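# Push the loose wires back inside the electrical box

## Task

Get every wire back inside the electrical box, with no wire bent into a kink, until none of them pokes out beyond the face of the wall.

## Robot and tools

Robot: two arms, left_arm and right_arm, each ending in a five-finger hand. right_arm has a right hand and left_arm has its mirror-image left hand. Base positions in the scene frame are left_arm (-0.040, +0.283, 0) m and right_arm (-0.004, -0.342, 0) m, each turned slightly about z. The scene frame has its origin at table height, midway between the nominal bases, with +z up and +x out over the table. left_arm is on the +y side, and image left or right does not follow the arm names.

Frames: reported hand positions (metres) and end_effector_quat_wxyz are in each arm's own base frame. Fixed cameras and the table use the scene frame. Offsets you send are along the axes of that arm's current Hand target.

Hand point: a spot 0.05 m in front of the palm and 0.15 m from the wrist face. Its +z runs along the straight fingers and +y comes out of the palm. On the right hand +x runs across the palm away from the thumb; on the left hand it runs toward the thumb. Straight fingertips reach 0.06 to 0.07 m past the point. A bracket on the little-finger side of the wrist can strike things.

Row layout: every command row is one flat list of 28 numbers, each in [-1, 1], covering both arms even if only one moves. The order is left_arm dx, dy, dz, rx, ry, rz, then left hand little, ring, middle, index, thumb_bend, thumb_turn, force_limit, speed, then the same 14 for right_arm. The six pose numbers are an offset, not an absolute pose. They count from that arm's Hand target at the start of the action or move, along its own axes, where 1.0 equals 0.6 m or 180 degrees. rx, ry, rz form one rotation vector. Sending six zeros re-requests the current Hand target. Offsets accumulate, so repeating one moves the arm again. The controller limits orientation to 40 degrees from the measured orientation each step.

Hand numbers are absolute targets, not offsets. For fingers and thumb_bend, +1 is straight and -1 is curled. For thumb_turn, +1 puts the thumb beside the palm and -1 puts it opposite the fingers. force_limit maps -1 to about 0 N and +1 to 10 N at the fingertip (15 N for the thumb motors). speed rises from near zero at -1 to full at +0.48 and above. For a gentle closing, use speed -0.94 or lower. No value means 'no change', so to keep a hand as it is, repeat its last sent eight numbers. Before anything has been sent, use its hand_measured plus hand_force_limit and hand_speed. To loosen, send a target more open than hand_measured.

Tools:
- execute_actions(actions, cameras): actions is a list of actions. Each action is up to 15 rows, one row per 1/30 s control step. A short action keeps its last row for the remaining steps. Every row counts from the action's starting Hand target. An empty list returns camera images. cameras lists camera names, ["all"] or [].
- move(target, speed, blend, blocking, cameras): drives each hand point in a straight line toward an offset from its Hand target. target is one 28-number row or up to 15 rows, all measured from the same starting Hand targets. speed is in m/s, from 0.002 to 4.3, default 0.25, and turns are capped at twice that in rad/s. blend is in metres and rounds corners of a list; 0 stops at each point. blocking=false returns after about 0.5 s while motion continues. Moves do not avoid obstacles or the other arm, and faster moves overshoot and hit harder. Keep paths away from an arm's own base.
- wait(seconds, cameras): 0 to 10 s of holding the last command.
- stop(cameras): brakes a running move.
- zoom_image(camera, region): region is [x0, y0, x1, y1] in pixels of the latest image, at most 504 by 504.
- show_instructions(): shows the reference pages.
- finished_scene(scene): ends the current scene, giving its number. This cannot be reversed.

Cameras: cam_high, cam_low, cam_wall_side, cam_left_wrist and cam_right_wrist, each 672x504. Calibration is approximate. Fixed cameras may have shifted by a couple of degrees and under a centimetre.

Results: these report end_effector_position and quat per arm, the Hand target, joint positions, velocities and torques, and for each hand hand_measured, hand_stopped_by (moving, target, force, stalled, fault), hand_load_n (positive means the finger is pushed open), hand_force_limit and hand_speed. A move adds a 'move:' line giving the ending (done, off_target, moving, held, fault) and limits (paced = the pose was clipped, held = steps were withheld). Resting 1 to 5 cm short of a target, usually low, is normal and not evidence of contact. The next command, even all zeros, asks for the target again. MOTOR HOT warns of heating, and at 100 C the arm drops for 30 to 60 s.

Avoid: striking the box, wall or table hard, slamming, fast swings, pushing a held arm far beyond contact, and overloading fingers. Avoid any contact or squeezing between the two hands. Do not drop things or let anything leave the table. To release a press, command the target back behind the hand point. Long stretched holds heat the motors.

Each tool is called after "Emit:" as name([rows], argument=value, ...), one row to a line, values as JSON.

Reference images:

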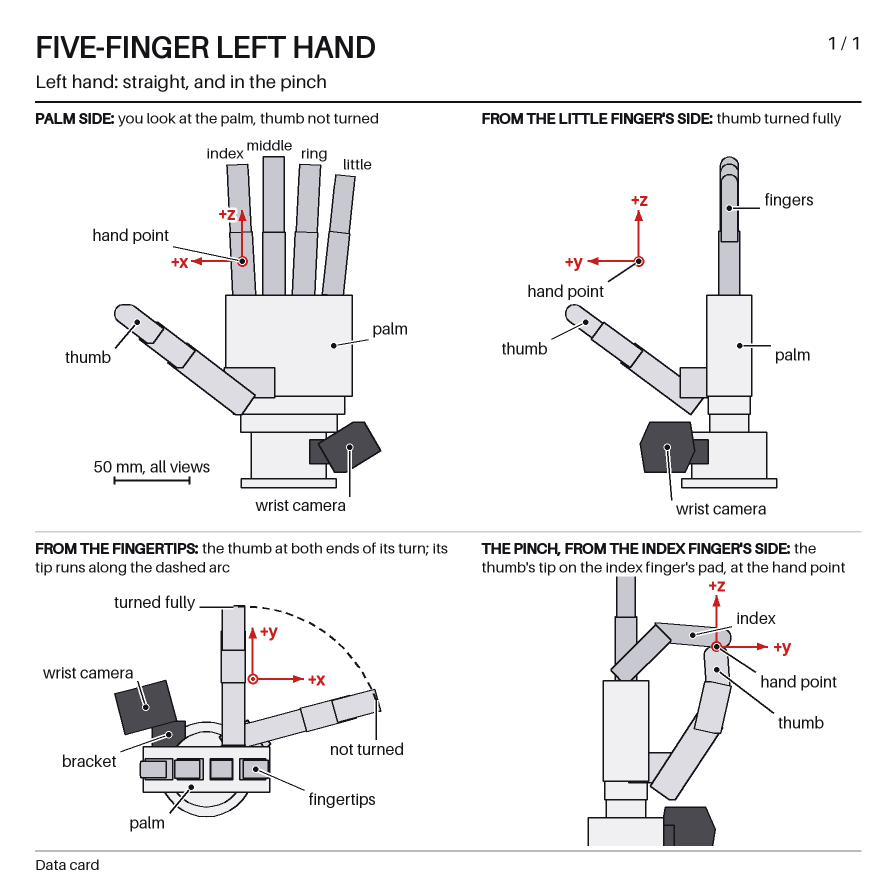

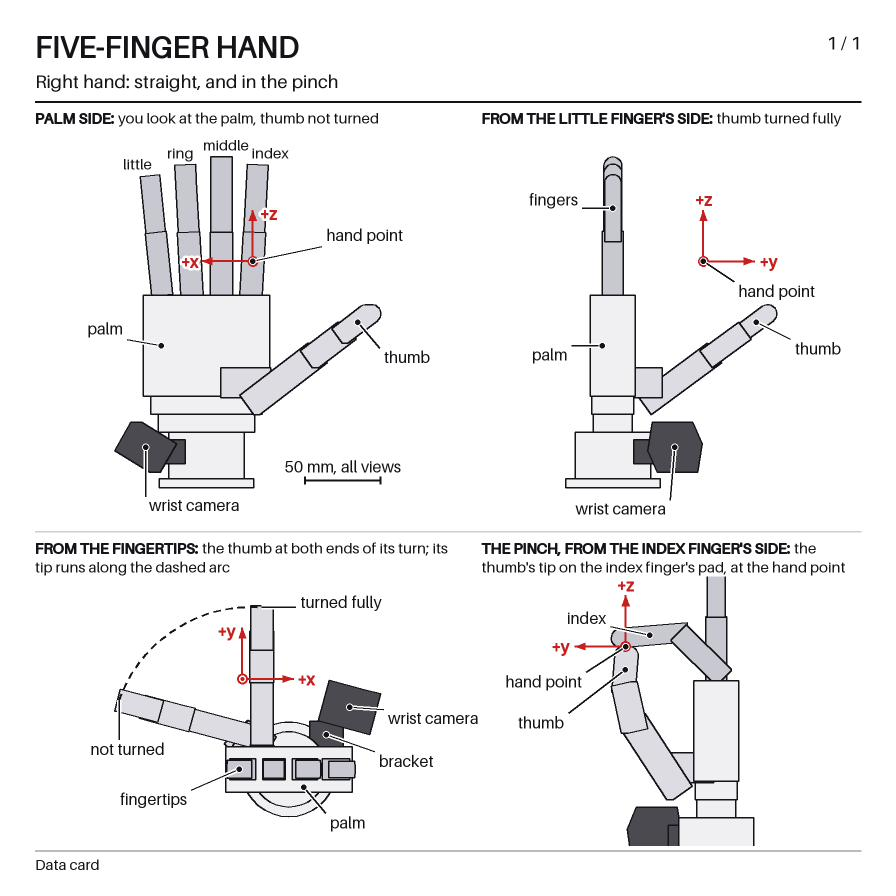

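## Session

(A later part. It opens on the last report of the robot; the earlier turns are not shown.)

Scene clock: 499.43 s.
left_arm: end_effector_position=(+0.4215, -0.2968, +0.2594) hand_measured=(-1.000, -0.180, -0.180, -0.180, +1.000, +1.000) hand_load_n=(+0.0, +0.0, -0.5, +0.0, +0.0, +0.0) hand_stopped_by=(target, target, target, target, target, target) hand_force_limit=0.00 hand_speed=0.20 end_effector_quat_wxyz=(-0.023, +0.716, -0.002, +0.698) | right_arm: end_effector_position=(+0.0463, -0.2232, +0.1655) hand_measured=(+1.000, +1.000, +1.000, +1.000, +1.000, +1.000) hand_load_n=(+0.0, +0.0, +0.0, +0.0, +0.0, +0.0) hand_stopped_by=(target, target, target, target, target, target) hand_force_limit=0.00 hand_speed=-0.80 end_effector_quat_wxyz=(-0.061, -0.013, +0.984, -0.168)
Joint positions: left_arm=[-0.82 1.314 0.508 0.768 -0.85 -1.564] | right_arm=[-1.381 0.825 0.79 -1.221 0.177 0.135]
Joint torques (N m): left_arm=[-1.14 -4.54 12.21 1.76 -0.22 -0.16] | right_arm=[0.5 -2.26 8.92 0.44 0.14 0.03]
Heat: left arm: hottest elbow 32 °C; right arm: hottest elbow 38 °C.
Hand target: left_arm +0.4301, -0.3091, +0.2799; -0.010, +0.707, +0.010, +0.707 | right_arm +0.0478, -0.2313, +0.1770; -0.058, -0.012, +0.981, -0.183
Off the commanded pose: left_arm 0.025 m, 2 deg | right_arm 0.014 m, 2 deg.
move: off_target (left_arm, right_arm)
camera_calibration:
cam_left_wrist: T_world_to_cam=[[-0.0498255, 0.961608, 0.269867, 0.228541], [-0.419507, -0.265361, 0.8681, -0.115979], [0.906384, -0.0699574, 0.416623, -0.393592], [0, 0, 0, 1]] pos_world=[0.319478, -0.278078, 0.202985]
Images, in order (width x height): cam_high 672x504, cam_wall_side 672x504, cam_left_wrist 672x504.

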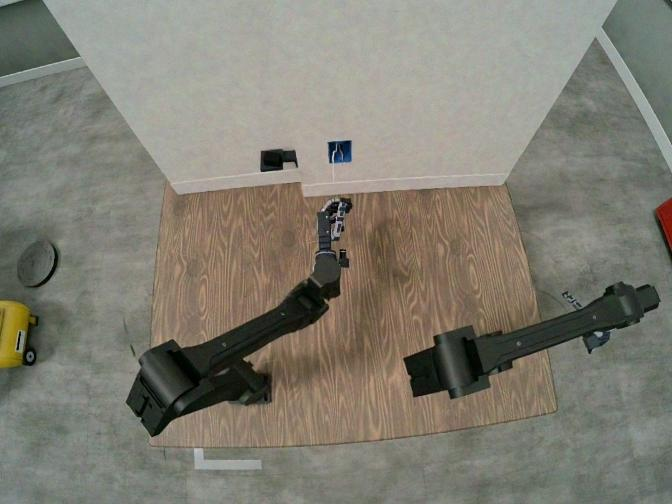

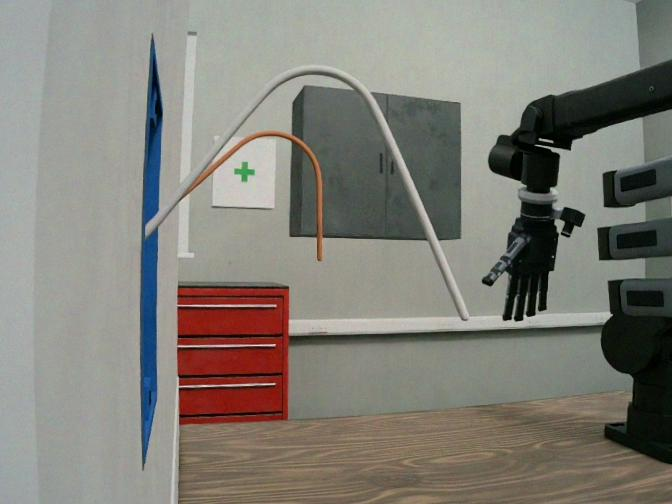

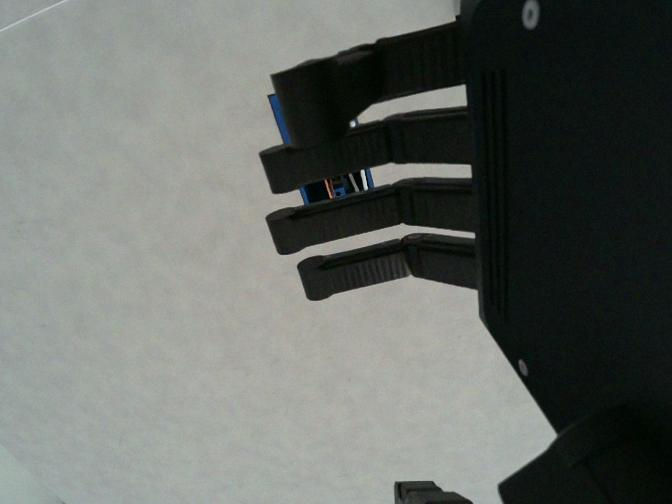

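Emit:
zoom_image(camera="cam_high", region=[320, 130, 360, 190])

Emit:
zoom_image(camera="cam_wall_side", region=[130, 40, 370, 280])

Scaled by 8.400 from the camera's 672x504 image, which has a finer 960x720 frame.

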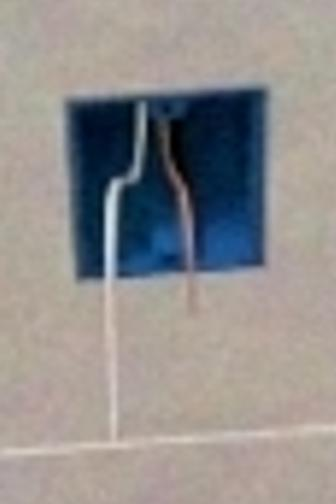

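Scaled by 2.100 from the camera's 672x504 image, which has a finer 960x720 frame.

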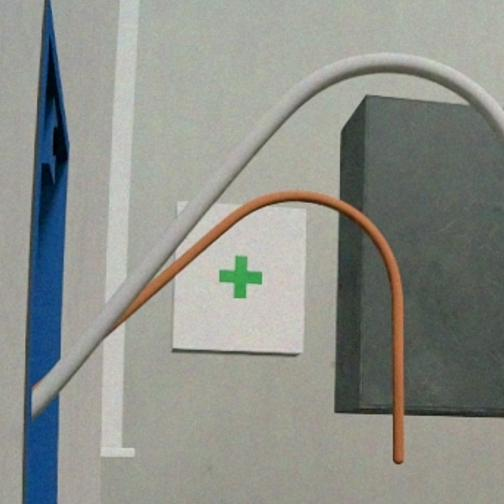

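Emit:
move([
  [0.002,-0.006,0.138,0,0,0,-0.18,-0.18,-0.18,-0.18,1,1,0,0.2,0,0,0,0,0,0,1,1,1,1,1,1,0,-0.8],
  [0.01,-0.006,0.2,0,0,0,-0.18,-0.18,-0.18,-0.18,1,1,0,0.2,0,0,0,0,0,0,1,1,1,1,1,1,0,-0.8],
], speed=0.08, cameras=["cam_wall_side","cam_high"])

Emit:
zoom_image(camera="cam_high", region=[300, 130, 380, 240])

Scene clock: 512.20 s.
left_arm: end_effector_position=(+0.5296, -0.2976, +0.2585) hand_measured=(-0.180, -0.180, -0.180, -0.180, +1.000, +1.000) hand_load_n=(+0.0, +0.0, +0.0, -0.5, +0.0, +0.0) hand_stopped_by=(target, target, target, target, target, target) hand_force_limit=0.00 hand_speed=0.20 end_effector_quat_wxyz=(-0.019, +0.720, -0.006, +0.693) | right_arm: end_effector_position=(+0.0463, -0.2232, +0.1655) hand_measured=(+1.000, +1.000, +1.000, +1.000, +1.000, +1.000) hand_load_n=(+0.0, +0.0, +0.5, +0.0, +0.0, +0.0) hand_stopped_by=(target, target, target, target, target, target) hand_force_limit=0.00 hand_speed=-0.80 end_effector_quat_wxyz=(-0.061, -0.013, +0.984, -0.168)
Joint positions: left_arm=[-0.623 1.514 0.723 0.743 -0.642 -1.564] | right_arm=[-1.381 0.825 0.79 -1.221 0.177 0.135]
Joint torques (N m): left_arm=[0.67 -7.71 13.7 1.65 0.15 -0.16] | right_arm=[0.44 -2.32 8.9 0.46 0.14 0.03]
Heat: left arm: hottest elbow 33 °C; right arm: hottest elbow 38 °C.
Hand target: left_arm +0.5499, -0.3020, +0.2860; -0.010, +0.707, +0.010, +0.707 | right_arm +0.0478, -0.2313, +0.1770; -0.058, -0.012, +0.981, -0.183
Off the commanded pose: left_arm 0.034 m, 3 deg | right_arm 0.014 m, 2 deg.
move: off_target (left_arm, right_arm)
Images, in order (width x height): cam_high 672x504, cam_wall_side 672x504.

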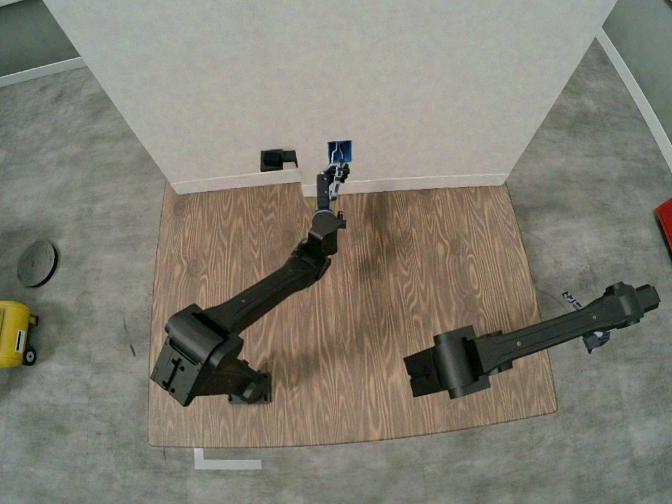

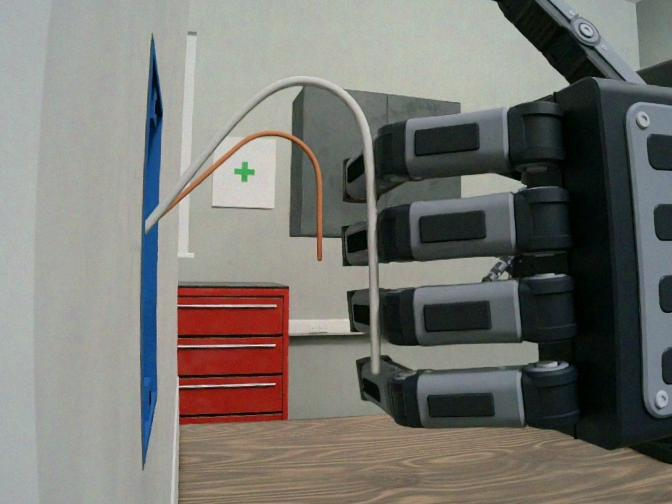

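Scaled by 4.582 from the camera's 672x504 image, which has a finer 960x720 frame.

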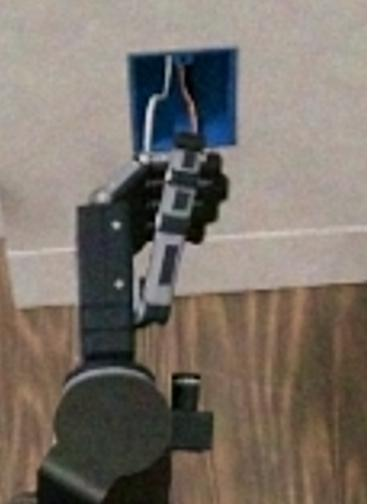

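Emit:
move([
  [0.025,0.004,0.05,0,0,0,-0.18,-0.18,-0.18,-0.18,1,1,0,0.2,0,0,0,0,0,0,1,1,1,1,1,1,0,-0.8],
], speed=0.08, cameras=["cam_wall_side","cam_high"])

Emit:
zoom_image(camera="cam_high", region=[300, 130, 380, 240])

Scene clock: 516.67 s.
left_arm: end_effector_position=(+0.5480, -0.3086, +0.2745) hand_measured=(-0.180, -0.180, -0.180, -0.180, +1.000, +1.000) hand_load_n=(+0.0, -1.0, -2.5, -1.0, +0.0, +0.0) hand_stopped_by=(target, target, target, target, target, target) hand_force_limit=0.00 hand_speed=0.20 end_effector_quat_wxyz=(-0.009, +0.720, -0.014, +0.694) | right_arm: end_effector_position=(+0.0463, -0.2232, +0.1655) hand_measured=(+1.000, +1.000, +1.000, +1.000, +1.000, +1.000) hand_load_n=(+0.0, +0.0, +0.0, +0.0, +0.0, +0.0) hand_stopped_by=(target, target, target, target, target, target) hand_force_limit=0.00 hand_speed=-0.80 end_effector_quat_wxyz=(-0.061, -0.013, +0.984, -0.168)
Joint positions: left_arm=[-0.607 1.526 0.792 0.69 -0.6 -1.564] | right_arm=[-1.381 0.825 0.79 -1.221 0.177 0.135]
Joint torques (N m): left_arm=[2.37 -7.24 15.39 1.54 -0.12 -0.15] | right_arm=[0.56 -2.37 8.92 0.46 0.13 0.03]
Heat: left arm: hottest elbow 32 °C; right arm: hottest elbow 38 °C.
Hand target: left_arm +0.5799, -0.3038, +0.3009; -0.010, +0.707, +0.010, +0.707 | right_arm +0.0478, -0.2313, +0.1770; -0.058, -0.012, +0.981, -0.183
Off the commanded pose: left_arm 0.042 m, 3 deg | right_arm 0.014 m, 2 deg.
move: off_target (left_arm, right_arm)
Images, in order (width x height): cam_high 672x504, cam_wall_side 672x504.

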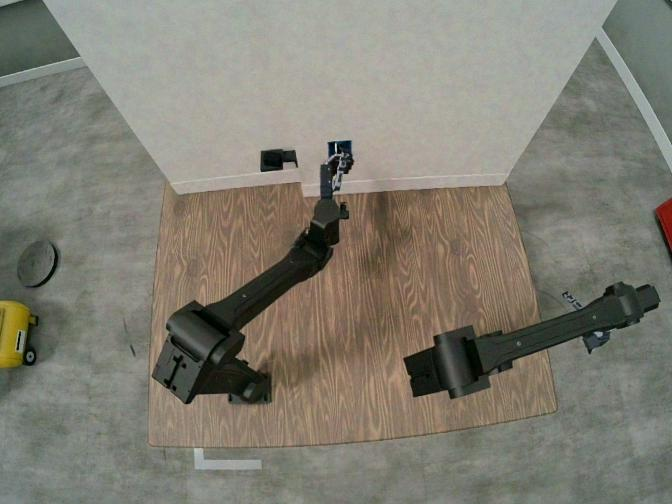

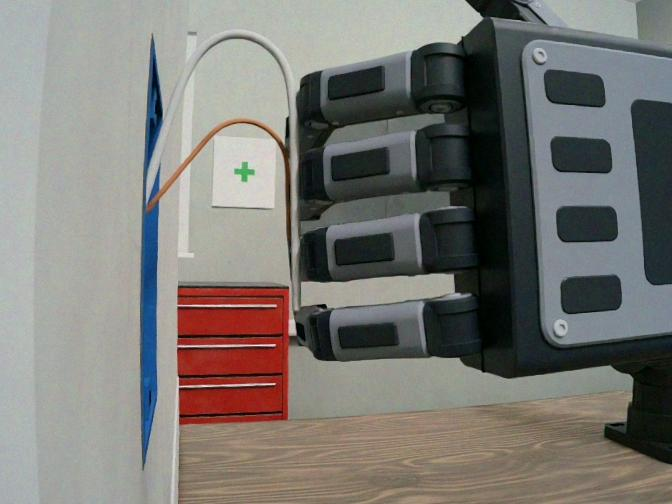

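Scaled by 4.582 from the camera's 672x504 image, which has a finer 960x720 frame.

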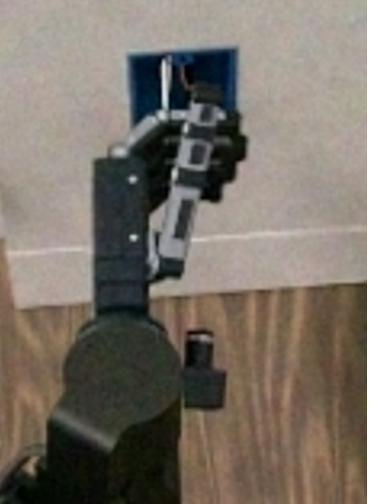

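Emit:
move([
  [-0.07,0.004,0.01,0,0,0,-0.18,-0.18,-0.18,-0.18,1,1,0,0.2,0,0,0,0,0,0,1,1,1,1,1,1,0,-0.8],
], speed=0.08, cameras=["cam_wall_side","cam_high"])

Emit:
zoom_image(camera="cam_high", region=[300, 130, 380, 240])

Scene clock: 525.43 s.
left_arm: end_effector_position=(+0.5597, -0.3134, +0.2309) hand_measured=(-0.180, -0.180, -0.180, -0.180, +1.000, +1.000) hand_load_n=(+0.0, +0.0, +0.0, -3.5, +0.0, +0.0) hand_stopped_by=(target, target, target, target, target, target) hand_force_limit=0.00 hand_speed=0.20 end_effector_quat_wxyz=(-0.013, +0.725, -0.017, +0.688) | right_arm: end_effector_position=(+0.0463, -0.2232, +0.1655) hand_measured=(+1.000, +1.000, +1.000, +1.000, +1.000, +1.000) hand_load_n=(+0.0, +0.0, +0.0, +0.0, +0.0, +0.0) hand_stopped_by=(target, target, target, target, target, target) hand_force_limit=0.00 hand_speed=-0.80 end_effector_quat_wxyz=(-0.061, -0.013, +0.984, -0.168)
Joint positions: left_arm=[-0.602 1.639 0.793 0.783 -0.596 -1.564] | right_arm=[-1.381 0.825 0.79 -1.221 0.177 0.135]
Joint torques (N m): left_arm=[2.14 -8.82 12.98 2.7 -0.16 -0.15] | right_arm=[0.56 -2.37 8.92 0.46 0.13 0.03]
Heat: left arm: hottest elbow 35 °C; right arm: hottest elbow 38 °C.
Hand target: left_arm +0.5860, -0.3059, +0.2588; -0.010, +0.707, +0.010, +0.707 | right_arm +0.0478, -0.2313, +0.1770; -0.058, -0.012, +0.981, -0.183
Off the commanded pose: left_arm 0.039 m, 4 deg | right_arm 0.014 m, 2 deg.
move: off_target (left_arm, right_arm)
Images, in order (width x height): cam_high 672x504, cam_wall_side 672x504.

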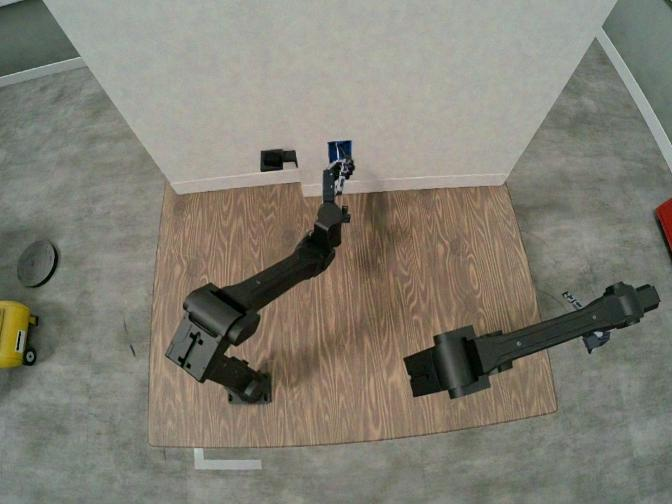

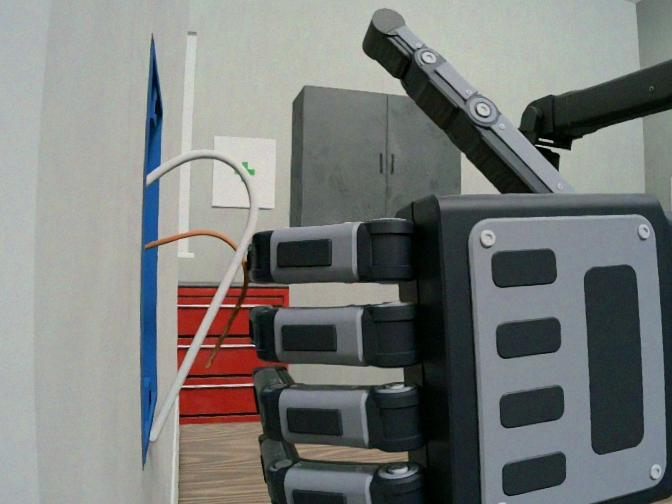

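Scaled by 4.582 from the camera's 672x504 image, which has a finer 960x720 frame.

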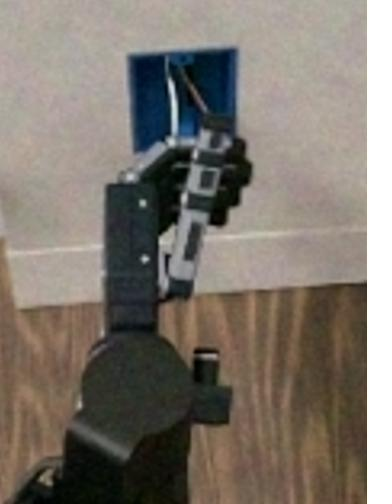

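Emit:
move([
  [0.025,0.0,0.035,0,0,0,-0.18,-0.18,-0.18,-0.18,1,1,0,0.2,0,0,0,0,0,0,1,1,1,1,1,1,0,-0.8],
], speed=0.08, cameras=["cam_wall_side","cam_high","cam_left_wrist"])

Emit:
zoom_image(camera="cam_high", region=[300, 130, 380, 240])

Scene clock: 532.20 s.
left_arm: end_effector_position=(+0.5682, -0.3173, +0.2377) hand_measured=(-0.180, -0.180, -0.180, -0.180, +1.000, +1.000) hand_load_n=(+0.0, +0.0, -2.0, -3.5, +0.0, +0.0) hand_stopped_by=(target, target, target, target, target, target) hand_force_limit=0.00 hand_speed=0.20 end_effector_quat_wxyz=(-0.007, +0.726, -0.024, +0.687) | right_arm: end_effector_position=(+0.0463, -0.2232, +0.1655) hand_measured=(+1.000, +1.000, +1.000, +1.000, +1.000, +1.000) hand_load_n=(+0.0, +0.0, +0.0, +0.0, +0.0, +0.0) hand_stopped_by=(target, target, target, target, target, target) hand_force_limit=0.00 hand_speed=-0.80 end_effector_quat_wxyz=(-0.061, -0.013, +0.984, -0.168)
Joint positions: left_arm=[-0.59 1.639 0.822 0.752 -0.566 -1.564] | right_arm=[-1.381 0.825 0.79 -1.221 0.177 0.135]
Joint torques (N m): left_arm=[3.31 -9.05 15.43 1.81 -0.39 -0.15] | right_arm=[0.56 -2.37 8.9 0.46 0.13 0.03]
Heat: left arm: hottest elbow 36 °C; right arm: hottest elbow 38 °C.
Hand target: left_arm +0.6071, -0.3052, +0.2740; -0.010, +0.707, +0.010, +0.707 | right_arm +0.0478, -0.2313, +0.1770; -0.058, -0.012, +0.981, -0.183
Off the commanded pose: left_arm 0.054 m, 5 deg | right_arm 0.014 m, 2 deg.
move: off_target (left_arm, right_arm)
camera_calibration:
cam_left_wrist: T_world_to_cam=[[0.0101402, 0.960884, 0.276767, 0.225518], [-0.406945, -0.248858, 0.8789, -0.045504], [0.913396, -0.121541, 0.388504, -0.532553], [0, 0, 0, 1]] pos_world=[0.465627, -0.292748, 0.184476]
Images, in order (width x height): cam_high 672x504, cam_wall_side 672x504, cam_left_wrist 672x504.

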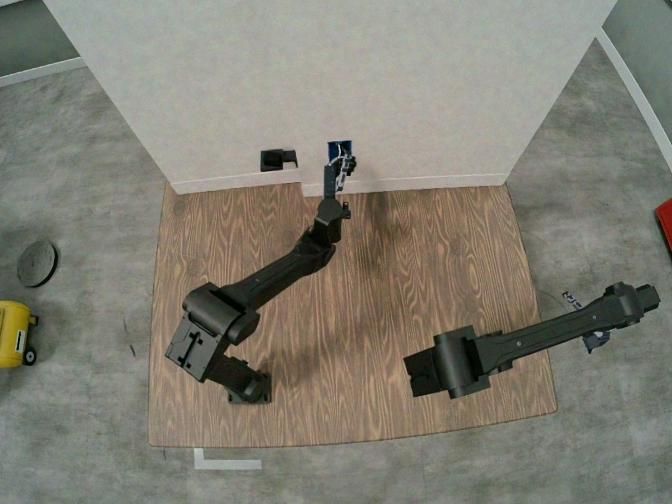

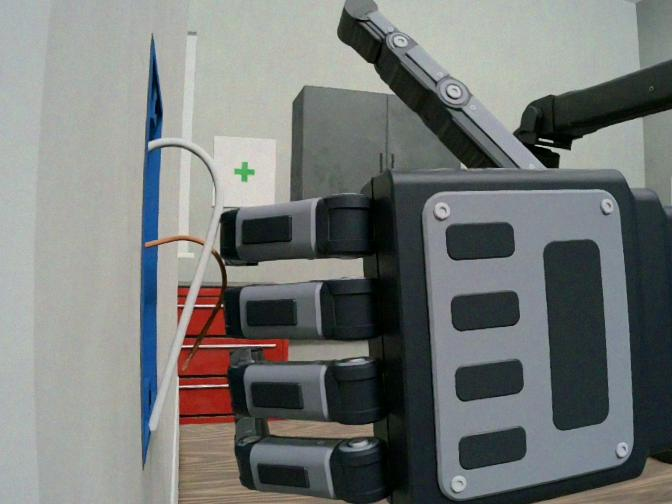

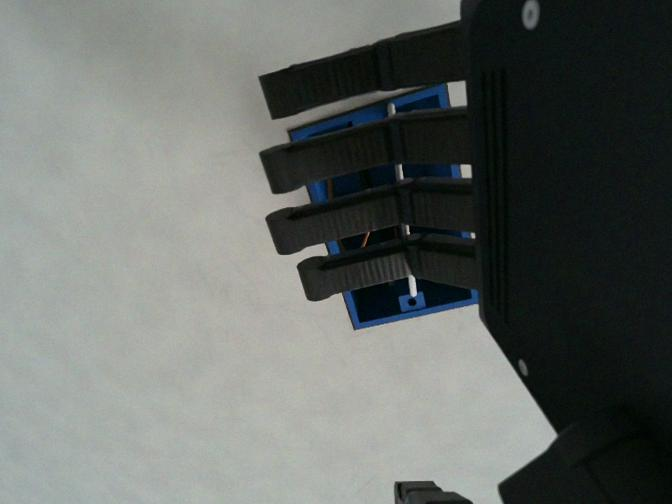

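Scaled by 4.582 from the camera's 672x504 image, which has a finer 960x720 frame.

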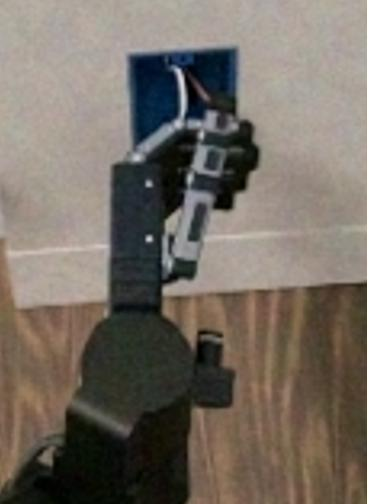

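Emit:
zoom_image(camera="cam_left_wrist", region=[270, 70, 490, 340])

Scaled by 1.867 from the camera's 672x504 image, which has a finer 960x720 frame.

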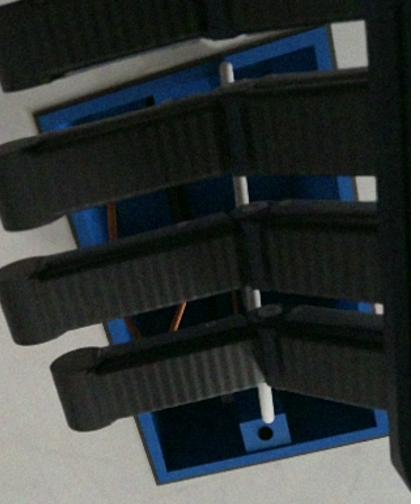

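Emit:
move([
  [0.01,-0.025,0.0,0,0,0,-1,-1,-0.18,-0.18,1,1,0,0.2,0,0,0,0,0,0,1,1,1,1,1,1,0,-0.8],
  [0.015,-0.025,0.03,0,0,0,-1,-1,-0.18,-0.18,1,1,0,0.2,0,0,0,0,0,0,1,1,1,1,1,1,0,-0.8],
], speed=0.08, cameras=["cam_wall_side","cam_high","cam_left_wrist"])

Emit:
zoom_image(camera="cam_left_wrist", region=[270, 70, 490, 340])

Scene clock: 553.30 s.
left_arm: end_effector_position=(+0.5839, -0.3044, +0.2425) hand_measured=(-1.000, -1.000, -0.180, -0.180, +1.000, +1.000) hand_load_n=(+0.0, +0.0, -5.0, -2.5, +0.0, +0.0) hand_stopped_by=(target, target, target, target, target, target) hand_force_limit=0.00 hand_speed=0.20 end_effector_quat_wxyz=(-0.006, +0.728, -0.025, +0.685) | right_arm: end_effector_position=(+0.0463, -0.2232, +0.1655) hand_measured=(+1.000, +1.000, +1.000, +1.000, +1.000, +1.000) hand_load_n=(+0.0, +0.0, +0.0, +0.0, +0.0, +0.0) hand_stopped_by=(target, target, target, target, target, target) hand_force_limit=0.00 hand_speed=-0.80 end_effector_quat_wxyz=(-0.061, -0.013, +0.984, -0.168)
Joint positions: left_arm=[-0.547 1.638 0.844 0.723 -0.52 -1.564] | right_arm=[-1.381 0.825 0.79 -1.221 0.177 0.135]
Joint torques (N m): left_arm=[3.55 -9.35 16.03 1.63 -0.4 -0.15] | right_arm=[0.5 -2.26 8.92 0.44 0.14 0.02]
Heat: left arm: hottest elbow 39 °C; right arm: hottest elbow 38 °C.
Hand target: left_arm +0.6246, -0.2897, +0.2829; -0.010, +0.707, +0.010, +0.707 | right_arm +0.0478, -0.2313, +0.1770; -0.058, -0.012, +0.981, -0.183
Off the commanded pose: left_arm 0.059 m, 5 deg | right_arm 0.014 m, 2 deg.
move: off_target (left_arm, right_arm)
camera_calibration:
cam_left_wrist: T_world_to_cam=[[0.0142622, 0.960846, 0.276716, 0.209259], [-0.402412, -0.247827, 0.881275, -0.043163], [0.915348, -0.123923, 0.383121, -0.547755], [0, 0, 0, 1]] pos_world=[0.481032, -0.279642, 0.18999]
Images, in order (width x height): cam_high 672x504, cam_wall_side 672x504, cam_left_wrist 672x504.

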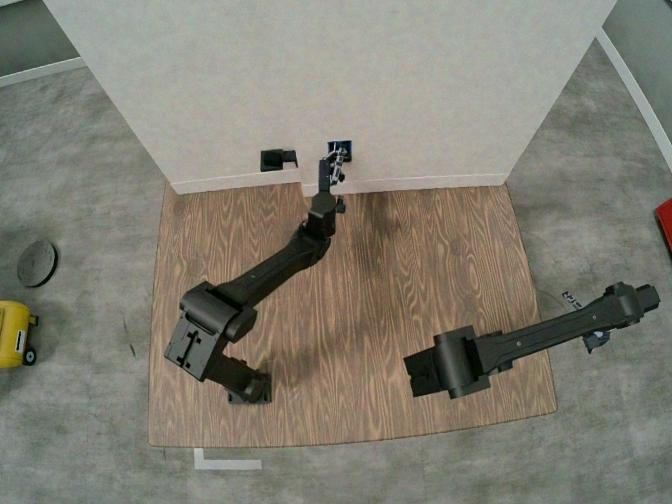

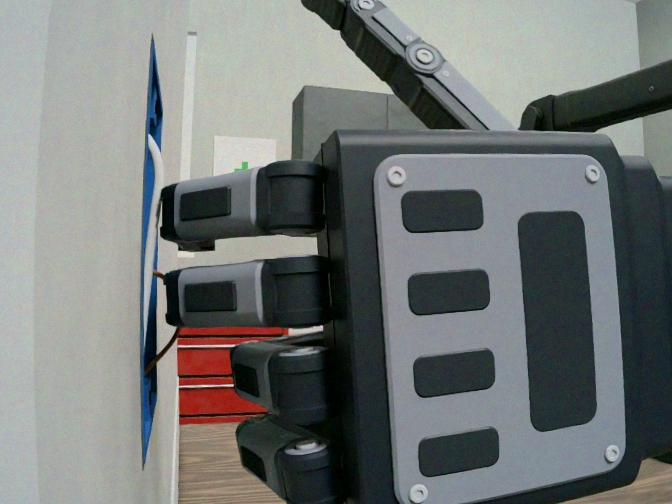

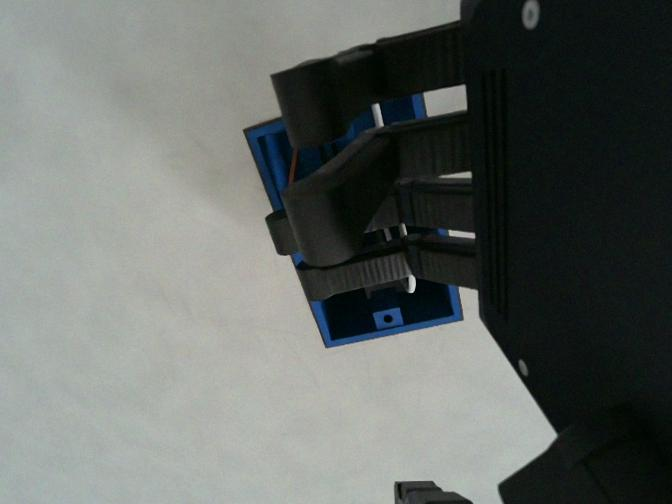

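Scaled by 1.867 from the camera's 672x504 image, which has a finer 960x720 frame.

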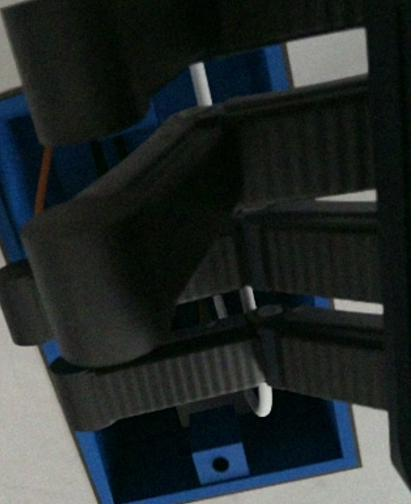

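Emit:
move([
  [0.0,0.005,0.035,0,0,0,-1,-1,-0.18,-0.18,1,1,0,0.2,0,0,0,0,0,0,1,1,1,1,1,1,0,-0.8],
], speed=0.08, cameras=["cam_wall_side","cam_left_wrist"])

Emit:
zoom_image(camera="cam_wall_side", region=[100, 20, 300, 490])

Emit:
zoom_image(camera="cam_left_wrist", region=[270, 70, 490, 340])

Scene clock: 559.93 s.
left_arm: end_effector_position=(+0.5952, -0.3060, +0.2517) hand_measured=(-1.000, -1.000, -0.182, -0.180, +1.000, +1.000) hand_load_n=(+0.0, +0.0, -14.5, -2.5, +0.0, +0.0) hand_stopped_by=(target, target, target, target, target, target) hand_force_limit=0.00 hand_speed=0.20 end_effector_quat_wxyz=(-0.002, +0.724, -0.024, +0.689) | right_arm: end_effector_position=(+0.0463, -0.2232, +0.1655) hand_measured=(+1.000, +1.000, +1.000, +1.000, +1.000, +1.000) hand_load_n=(+0.0, +0.0, +0.0, +0.0, +0.0, +0.0) hand_stopped_by=(target, target, target, target, target, target) hand_force_limit=0.00 hand_speed=-0.80 end_effector_quat_wxyz=(-0.061, -0.013, +0.984, -0.168)
Joint positions: left_arm=[-0.535 1.649 0.879 0.714 -0.504 -1.563] | right_arm=[-1.381 0.825 0.79 -1.221 0.177 0.135]
Joint torques (N m): left_arm=[3.84 -7.59 17.72 1.46 -0.39 -0.16] | right_arm=[0.44 -2.26 8.91 0.44 0.13 0.02]
Heat: left arm: hottest elbow 40 °C; right arm: hottest elbow 38 °C.
Hand target: left_arm +0.6457, -0.2922, +0.2831; -0.010, +0.707, +0.010, +0.707 | right_arm +0.0478, -0.2313, +0.1770; -0.058, -0.012, +0.981, -0.183
Off the commanded pose: left_arm 0.061 m, 5 deg | right_arm 0.014 m, 2 deg.
move: off_target (left_arm, right_arm)
camera_calibration:
cam_left_wrist: T_world_to_cam=[[0.0154818, 0.962811, 0.269731, 0.209613], [-0.413723, -0.239419, 0.878358, -0.0369431], [0.910271, -0.125192, 0.39463, -0.562121], [0, 0, 0, 1]] pos_world=[0.493153, -0.281036, 0.19774]
Images, in order (width x height): cam_wall_side 672x504, cam_left_wrist 672x504.

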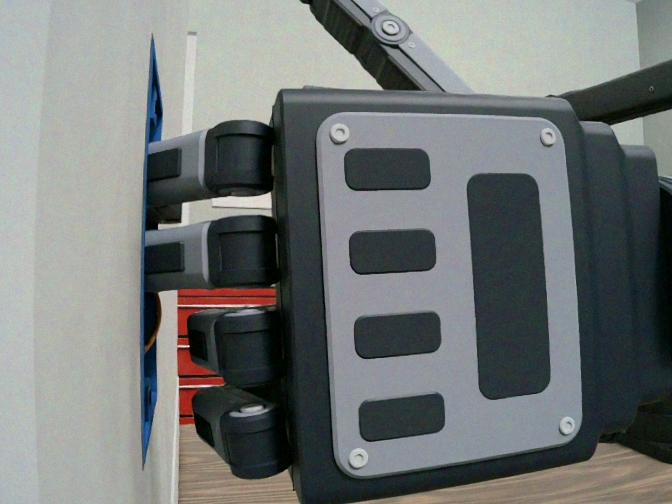

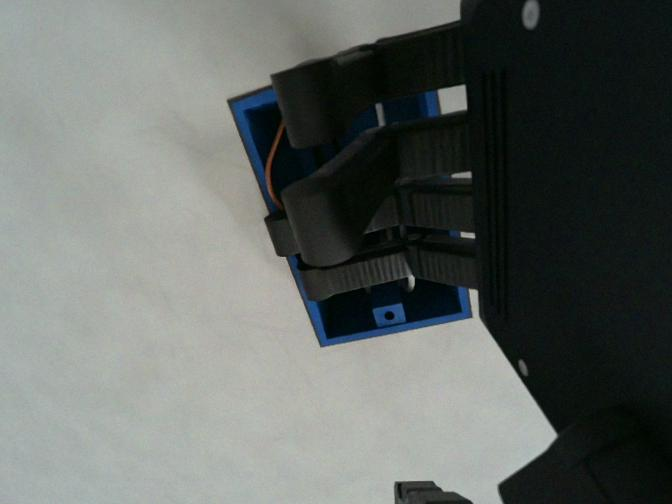

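Scaled by 1.072 from the camera's 672x504 image, which has a finer 960x720 frame.

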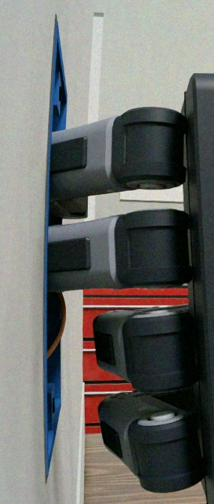

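Scaled by 1.867 from the camera's 672x504 image, which has a finer 960x720 frame.

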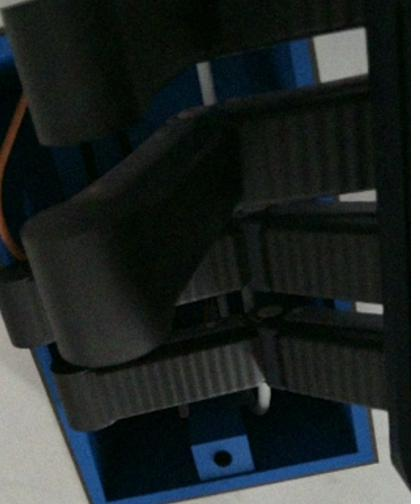

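Emit:
move([
  [-0.02,0.0,-0.12,0,0,0,-1,-1,-0.18,-0.18,1,1,0,0.2,0,0,0,0,0,0,1,1,1,1,1,1,0,-0.8],
  [-0.13,-0.005,-0.25,0,0,0,1,1,1,1,1,1,0,0.2,0,0,0,0,0,0,1,1,1,1,1,1,0,-0.8],
], speed=0.1, cameras=["cam_wall_side","cam_high","cam_left_wrist"])

Emit:
zoom_image(camera="cam_wall_side", region=[100, 20, 300, 490])

Emit:
zoom_image(camera="cam_left_wrist", region=[250, 120, 450, 340])

Scene clock: 568.77 s.
left_arm: end_effector_position=(+0.4973, -0.2906, +0.2059) hand_measured=(+1.000, +1.000, +1.000, +1.000, +1.000, +1.000) hand_load_n=(+0.0, +0.0, +0.0, +0.0, +0.0, +0.0) hand_stopped_by=(target, target, target, target, target, target) hand_force_limit=0.00 hand_speed=0.20 end_effector_quat_wxyz=(-0.016, +0.709, +0.007, +0.705) | right_arm: end_effector_position=(+0.0463, -0.2232, +0.1655) hand_measured=(+1.000, +1.000, +1.000, +1.000, +1.000, +1.000) hand_load_n=(+0.0, +0.0, +0.0, +0.0, +0.0, +0.0) hand_stopped_by=(target, target, target, target, target, target) hand_force_limit=0.00 hand_speed=-0.80 end_effector_quat_wxyz=(-0.061, -0.013, +0.984, -0.168)
Joint positions: left_arm=[-0.664 1.627 0.6 1.02 -0.696 -1.563] | right_arm=[-1.381 0.825 0.79 -1.221 0.177 0.135]
Joint torques (N m): left_arm=[-1.2 -7.41 6.34 2.69 -0.16 -0.16] | right_arm=[0.5 -2.32 8.9 0.46 0.14 0.02]
Heat: left arm: hottest elbow 39 °C; right arm: hottest elbow 39 °C.
Hand target: left_arm +0.4956, -0.2934, +0.2051; -0.010, +0.707, +0.010, +0.707 | right_arm +0.0478, -0.2313, +0.1770; -0.058, -0.012, +0.981, -0.183
Off the commanded pose: left_arm 0.003 m, 1 deg | right_arm 0.014 m, 2 deg.
move: off_target (right_arm)
camera_calibration:
cam_left_wrist: T_world_to_cam=[[-0.056469, 0.967255, 0.247444, 0.250431], [-0.436187, -0.246837, 0.86534, -0.0218956], [0.898083, -0.0590671, 0.435842, -0.436147], [0, 0, 0, 1]] pos_world=[0.396287, -0.273397, 0.147071]
Images, in order (width x height): cam_high 672x504, cam_wall_side 672x504, cam_left_wrist 672x504.

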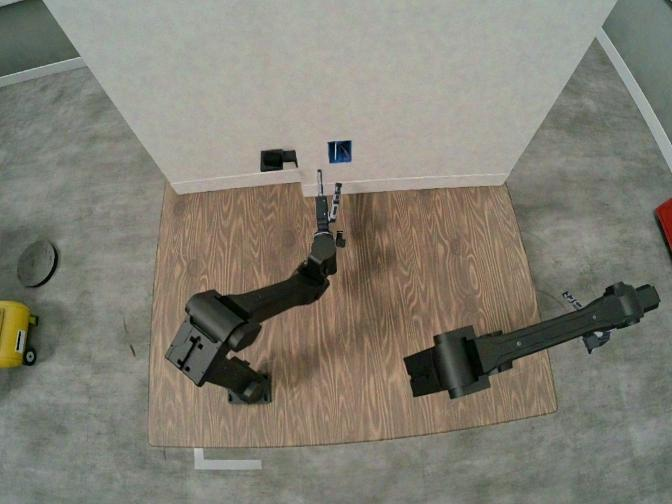

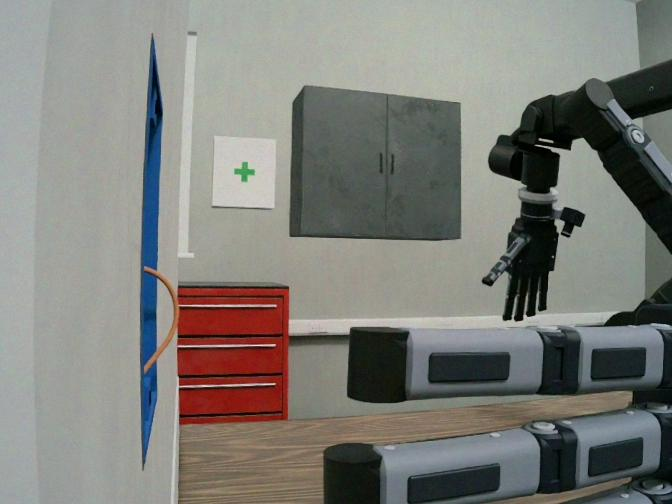

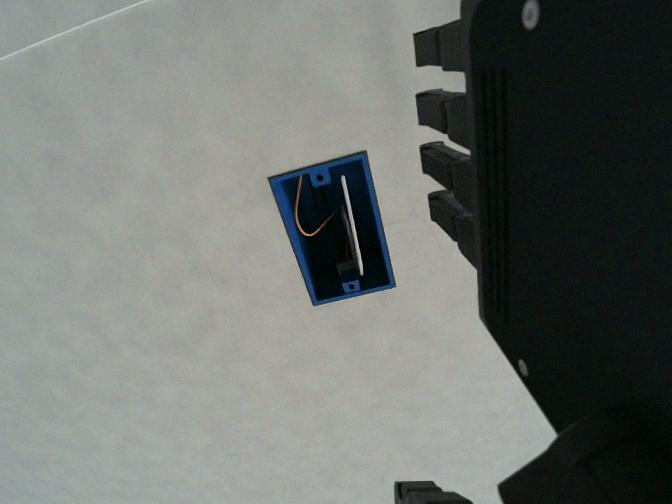

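Scaled by 1.072 from the camera's 672x504 image, which has a finer 960x720 frame.

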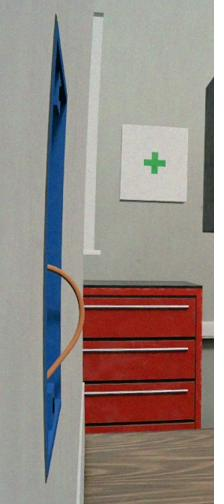

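Scaled by 2.291 from the camera's 672x504 image, which has a finer 960x720 frame.

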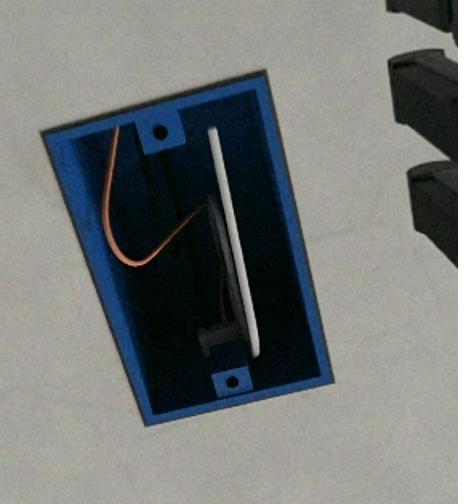

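Emit:
move([
  [0,0,-0.05,0,0,0,-1,-1,1,1,1,1,0,0.2,0,0,0,0,0,0,1,1,1,1,1,1,0,-0.8],
  [0.0733,0.1204,-0.0244,0,0,0,-1,-1,1,1,1,1,0,0.2,0,0,0,0,0,0,1,1,1,1,1,1,0,-0.8],
], speed=0.12, blend=[0.01,0], cameras=["cam_wall_side","cam_high","cam_left_wrist"])

Emit:
zoom_image(camera="cam_high", region=[300, 130, 380, 240])

Emit:
zoom_image(camera="cam_wall_side", region=[130, 20, 190, 480])

Scene clock: 589.17 s.
left_arm: end_effector_position=(+0.4767, -0.3549, +0.2241) hand_measured=(-1.000, -1.000, +1.000, +1.000, +1.000, +1.000) hand_load_n=(+0.0, +0.0, +0.0, +0.0, +0.0, +0.0) hand_stopped_by=(target, target, target, target, target, target) hand_force_limit=0.00 hand_speed=0.20 end_effector_quat_wxyz=(-0.025, +0.717, -0.004, +0.696) | right_arm: end_effector_position=(+0.0463, -0.2232, +0.1655) hand_measured=(+1.000, +1.000, +1.000, +1.000, +1.000, +1.000) hand_load_n=(+0.0, +0.0, +0.0, +0.0, +0.0, +0.0) hand_stopped_by=(target, target, target, target, target, target) hand_force_limit=0.00 hand_speed=-0.80 end_effector_quat_wxyz=(-0.061, -0.013, +0.984, -0.168)
Joint positions: left_arm=[-0.818 1.603 0.692 0.866 -0.849 -1.563] | right_arm=[-1.381 0.825 0.79 -1.221 0.177 0.135]
Joint torques (N m): left_arm=[-1.2 -9.41 11 1.52 -0.21 -0.16] | right_arm=[0.44 -2.32 8.91 0.46 0.13 0.03]
Heat: left arm: hottest elbow 34 °C; right arm: hottest elbow 39 °C.
Hand target: left_arm +0.4831, -0.3661, +0.2490; -0.010, +0.707, +0.010, +0.707 | right_arm +0.0478, -0.2313, +0.1770; -0.058, -0.012, +0.981, -0.183
Off the commanded pose: left_arm 0.028 m, 3 deg | right_arm 0.014 m, 2 deg.
move: off_target (left_arm, right_arm)
camera_calibration:
cam_left_wrist: T_world_to_cam=[[-0.0492417, 0.960011, 0.275597, 0.294589], [-0.415128, -0.270641, 0.868575, -0.0817093], [0.908429, -0.0716379, 0.411855, -0.433481], [0, 0, 0, 1]] pos_world=[0.374373, -0.335976, 0.168314]
Images, in order (width x height): cam_high 672x504, cam_wall_side 672x504, cam_left_wrist 672x504.

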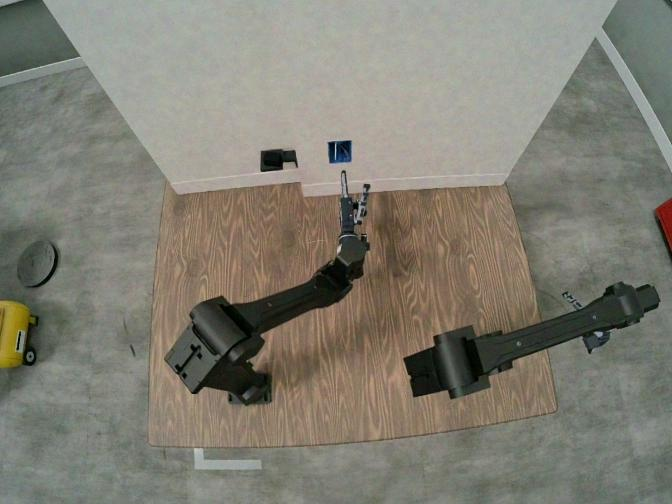

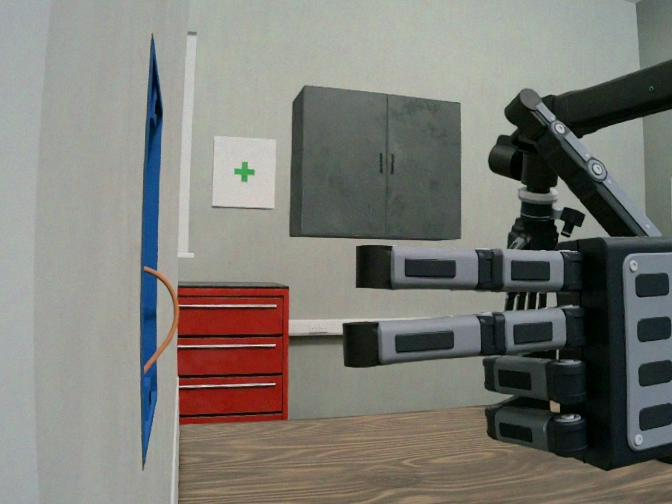

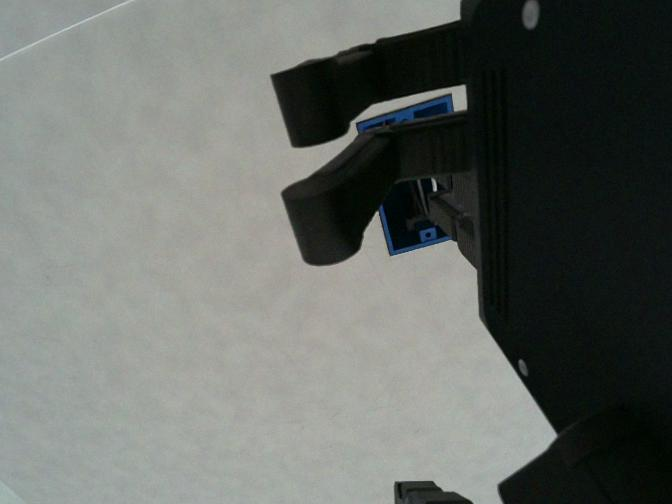

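Scaled by 4.582 from the camera's 672x504 image, which has a finer 960x720 frame.

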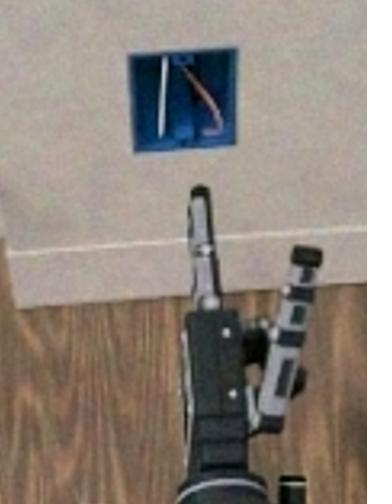

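Scaled by 1.096 from the camera's 672x504 image, which has a finer 960x720 frame.

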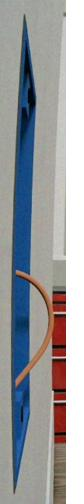

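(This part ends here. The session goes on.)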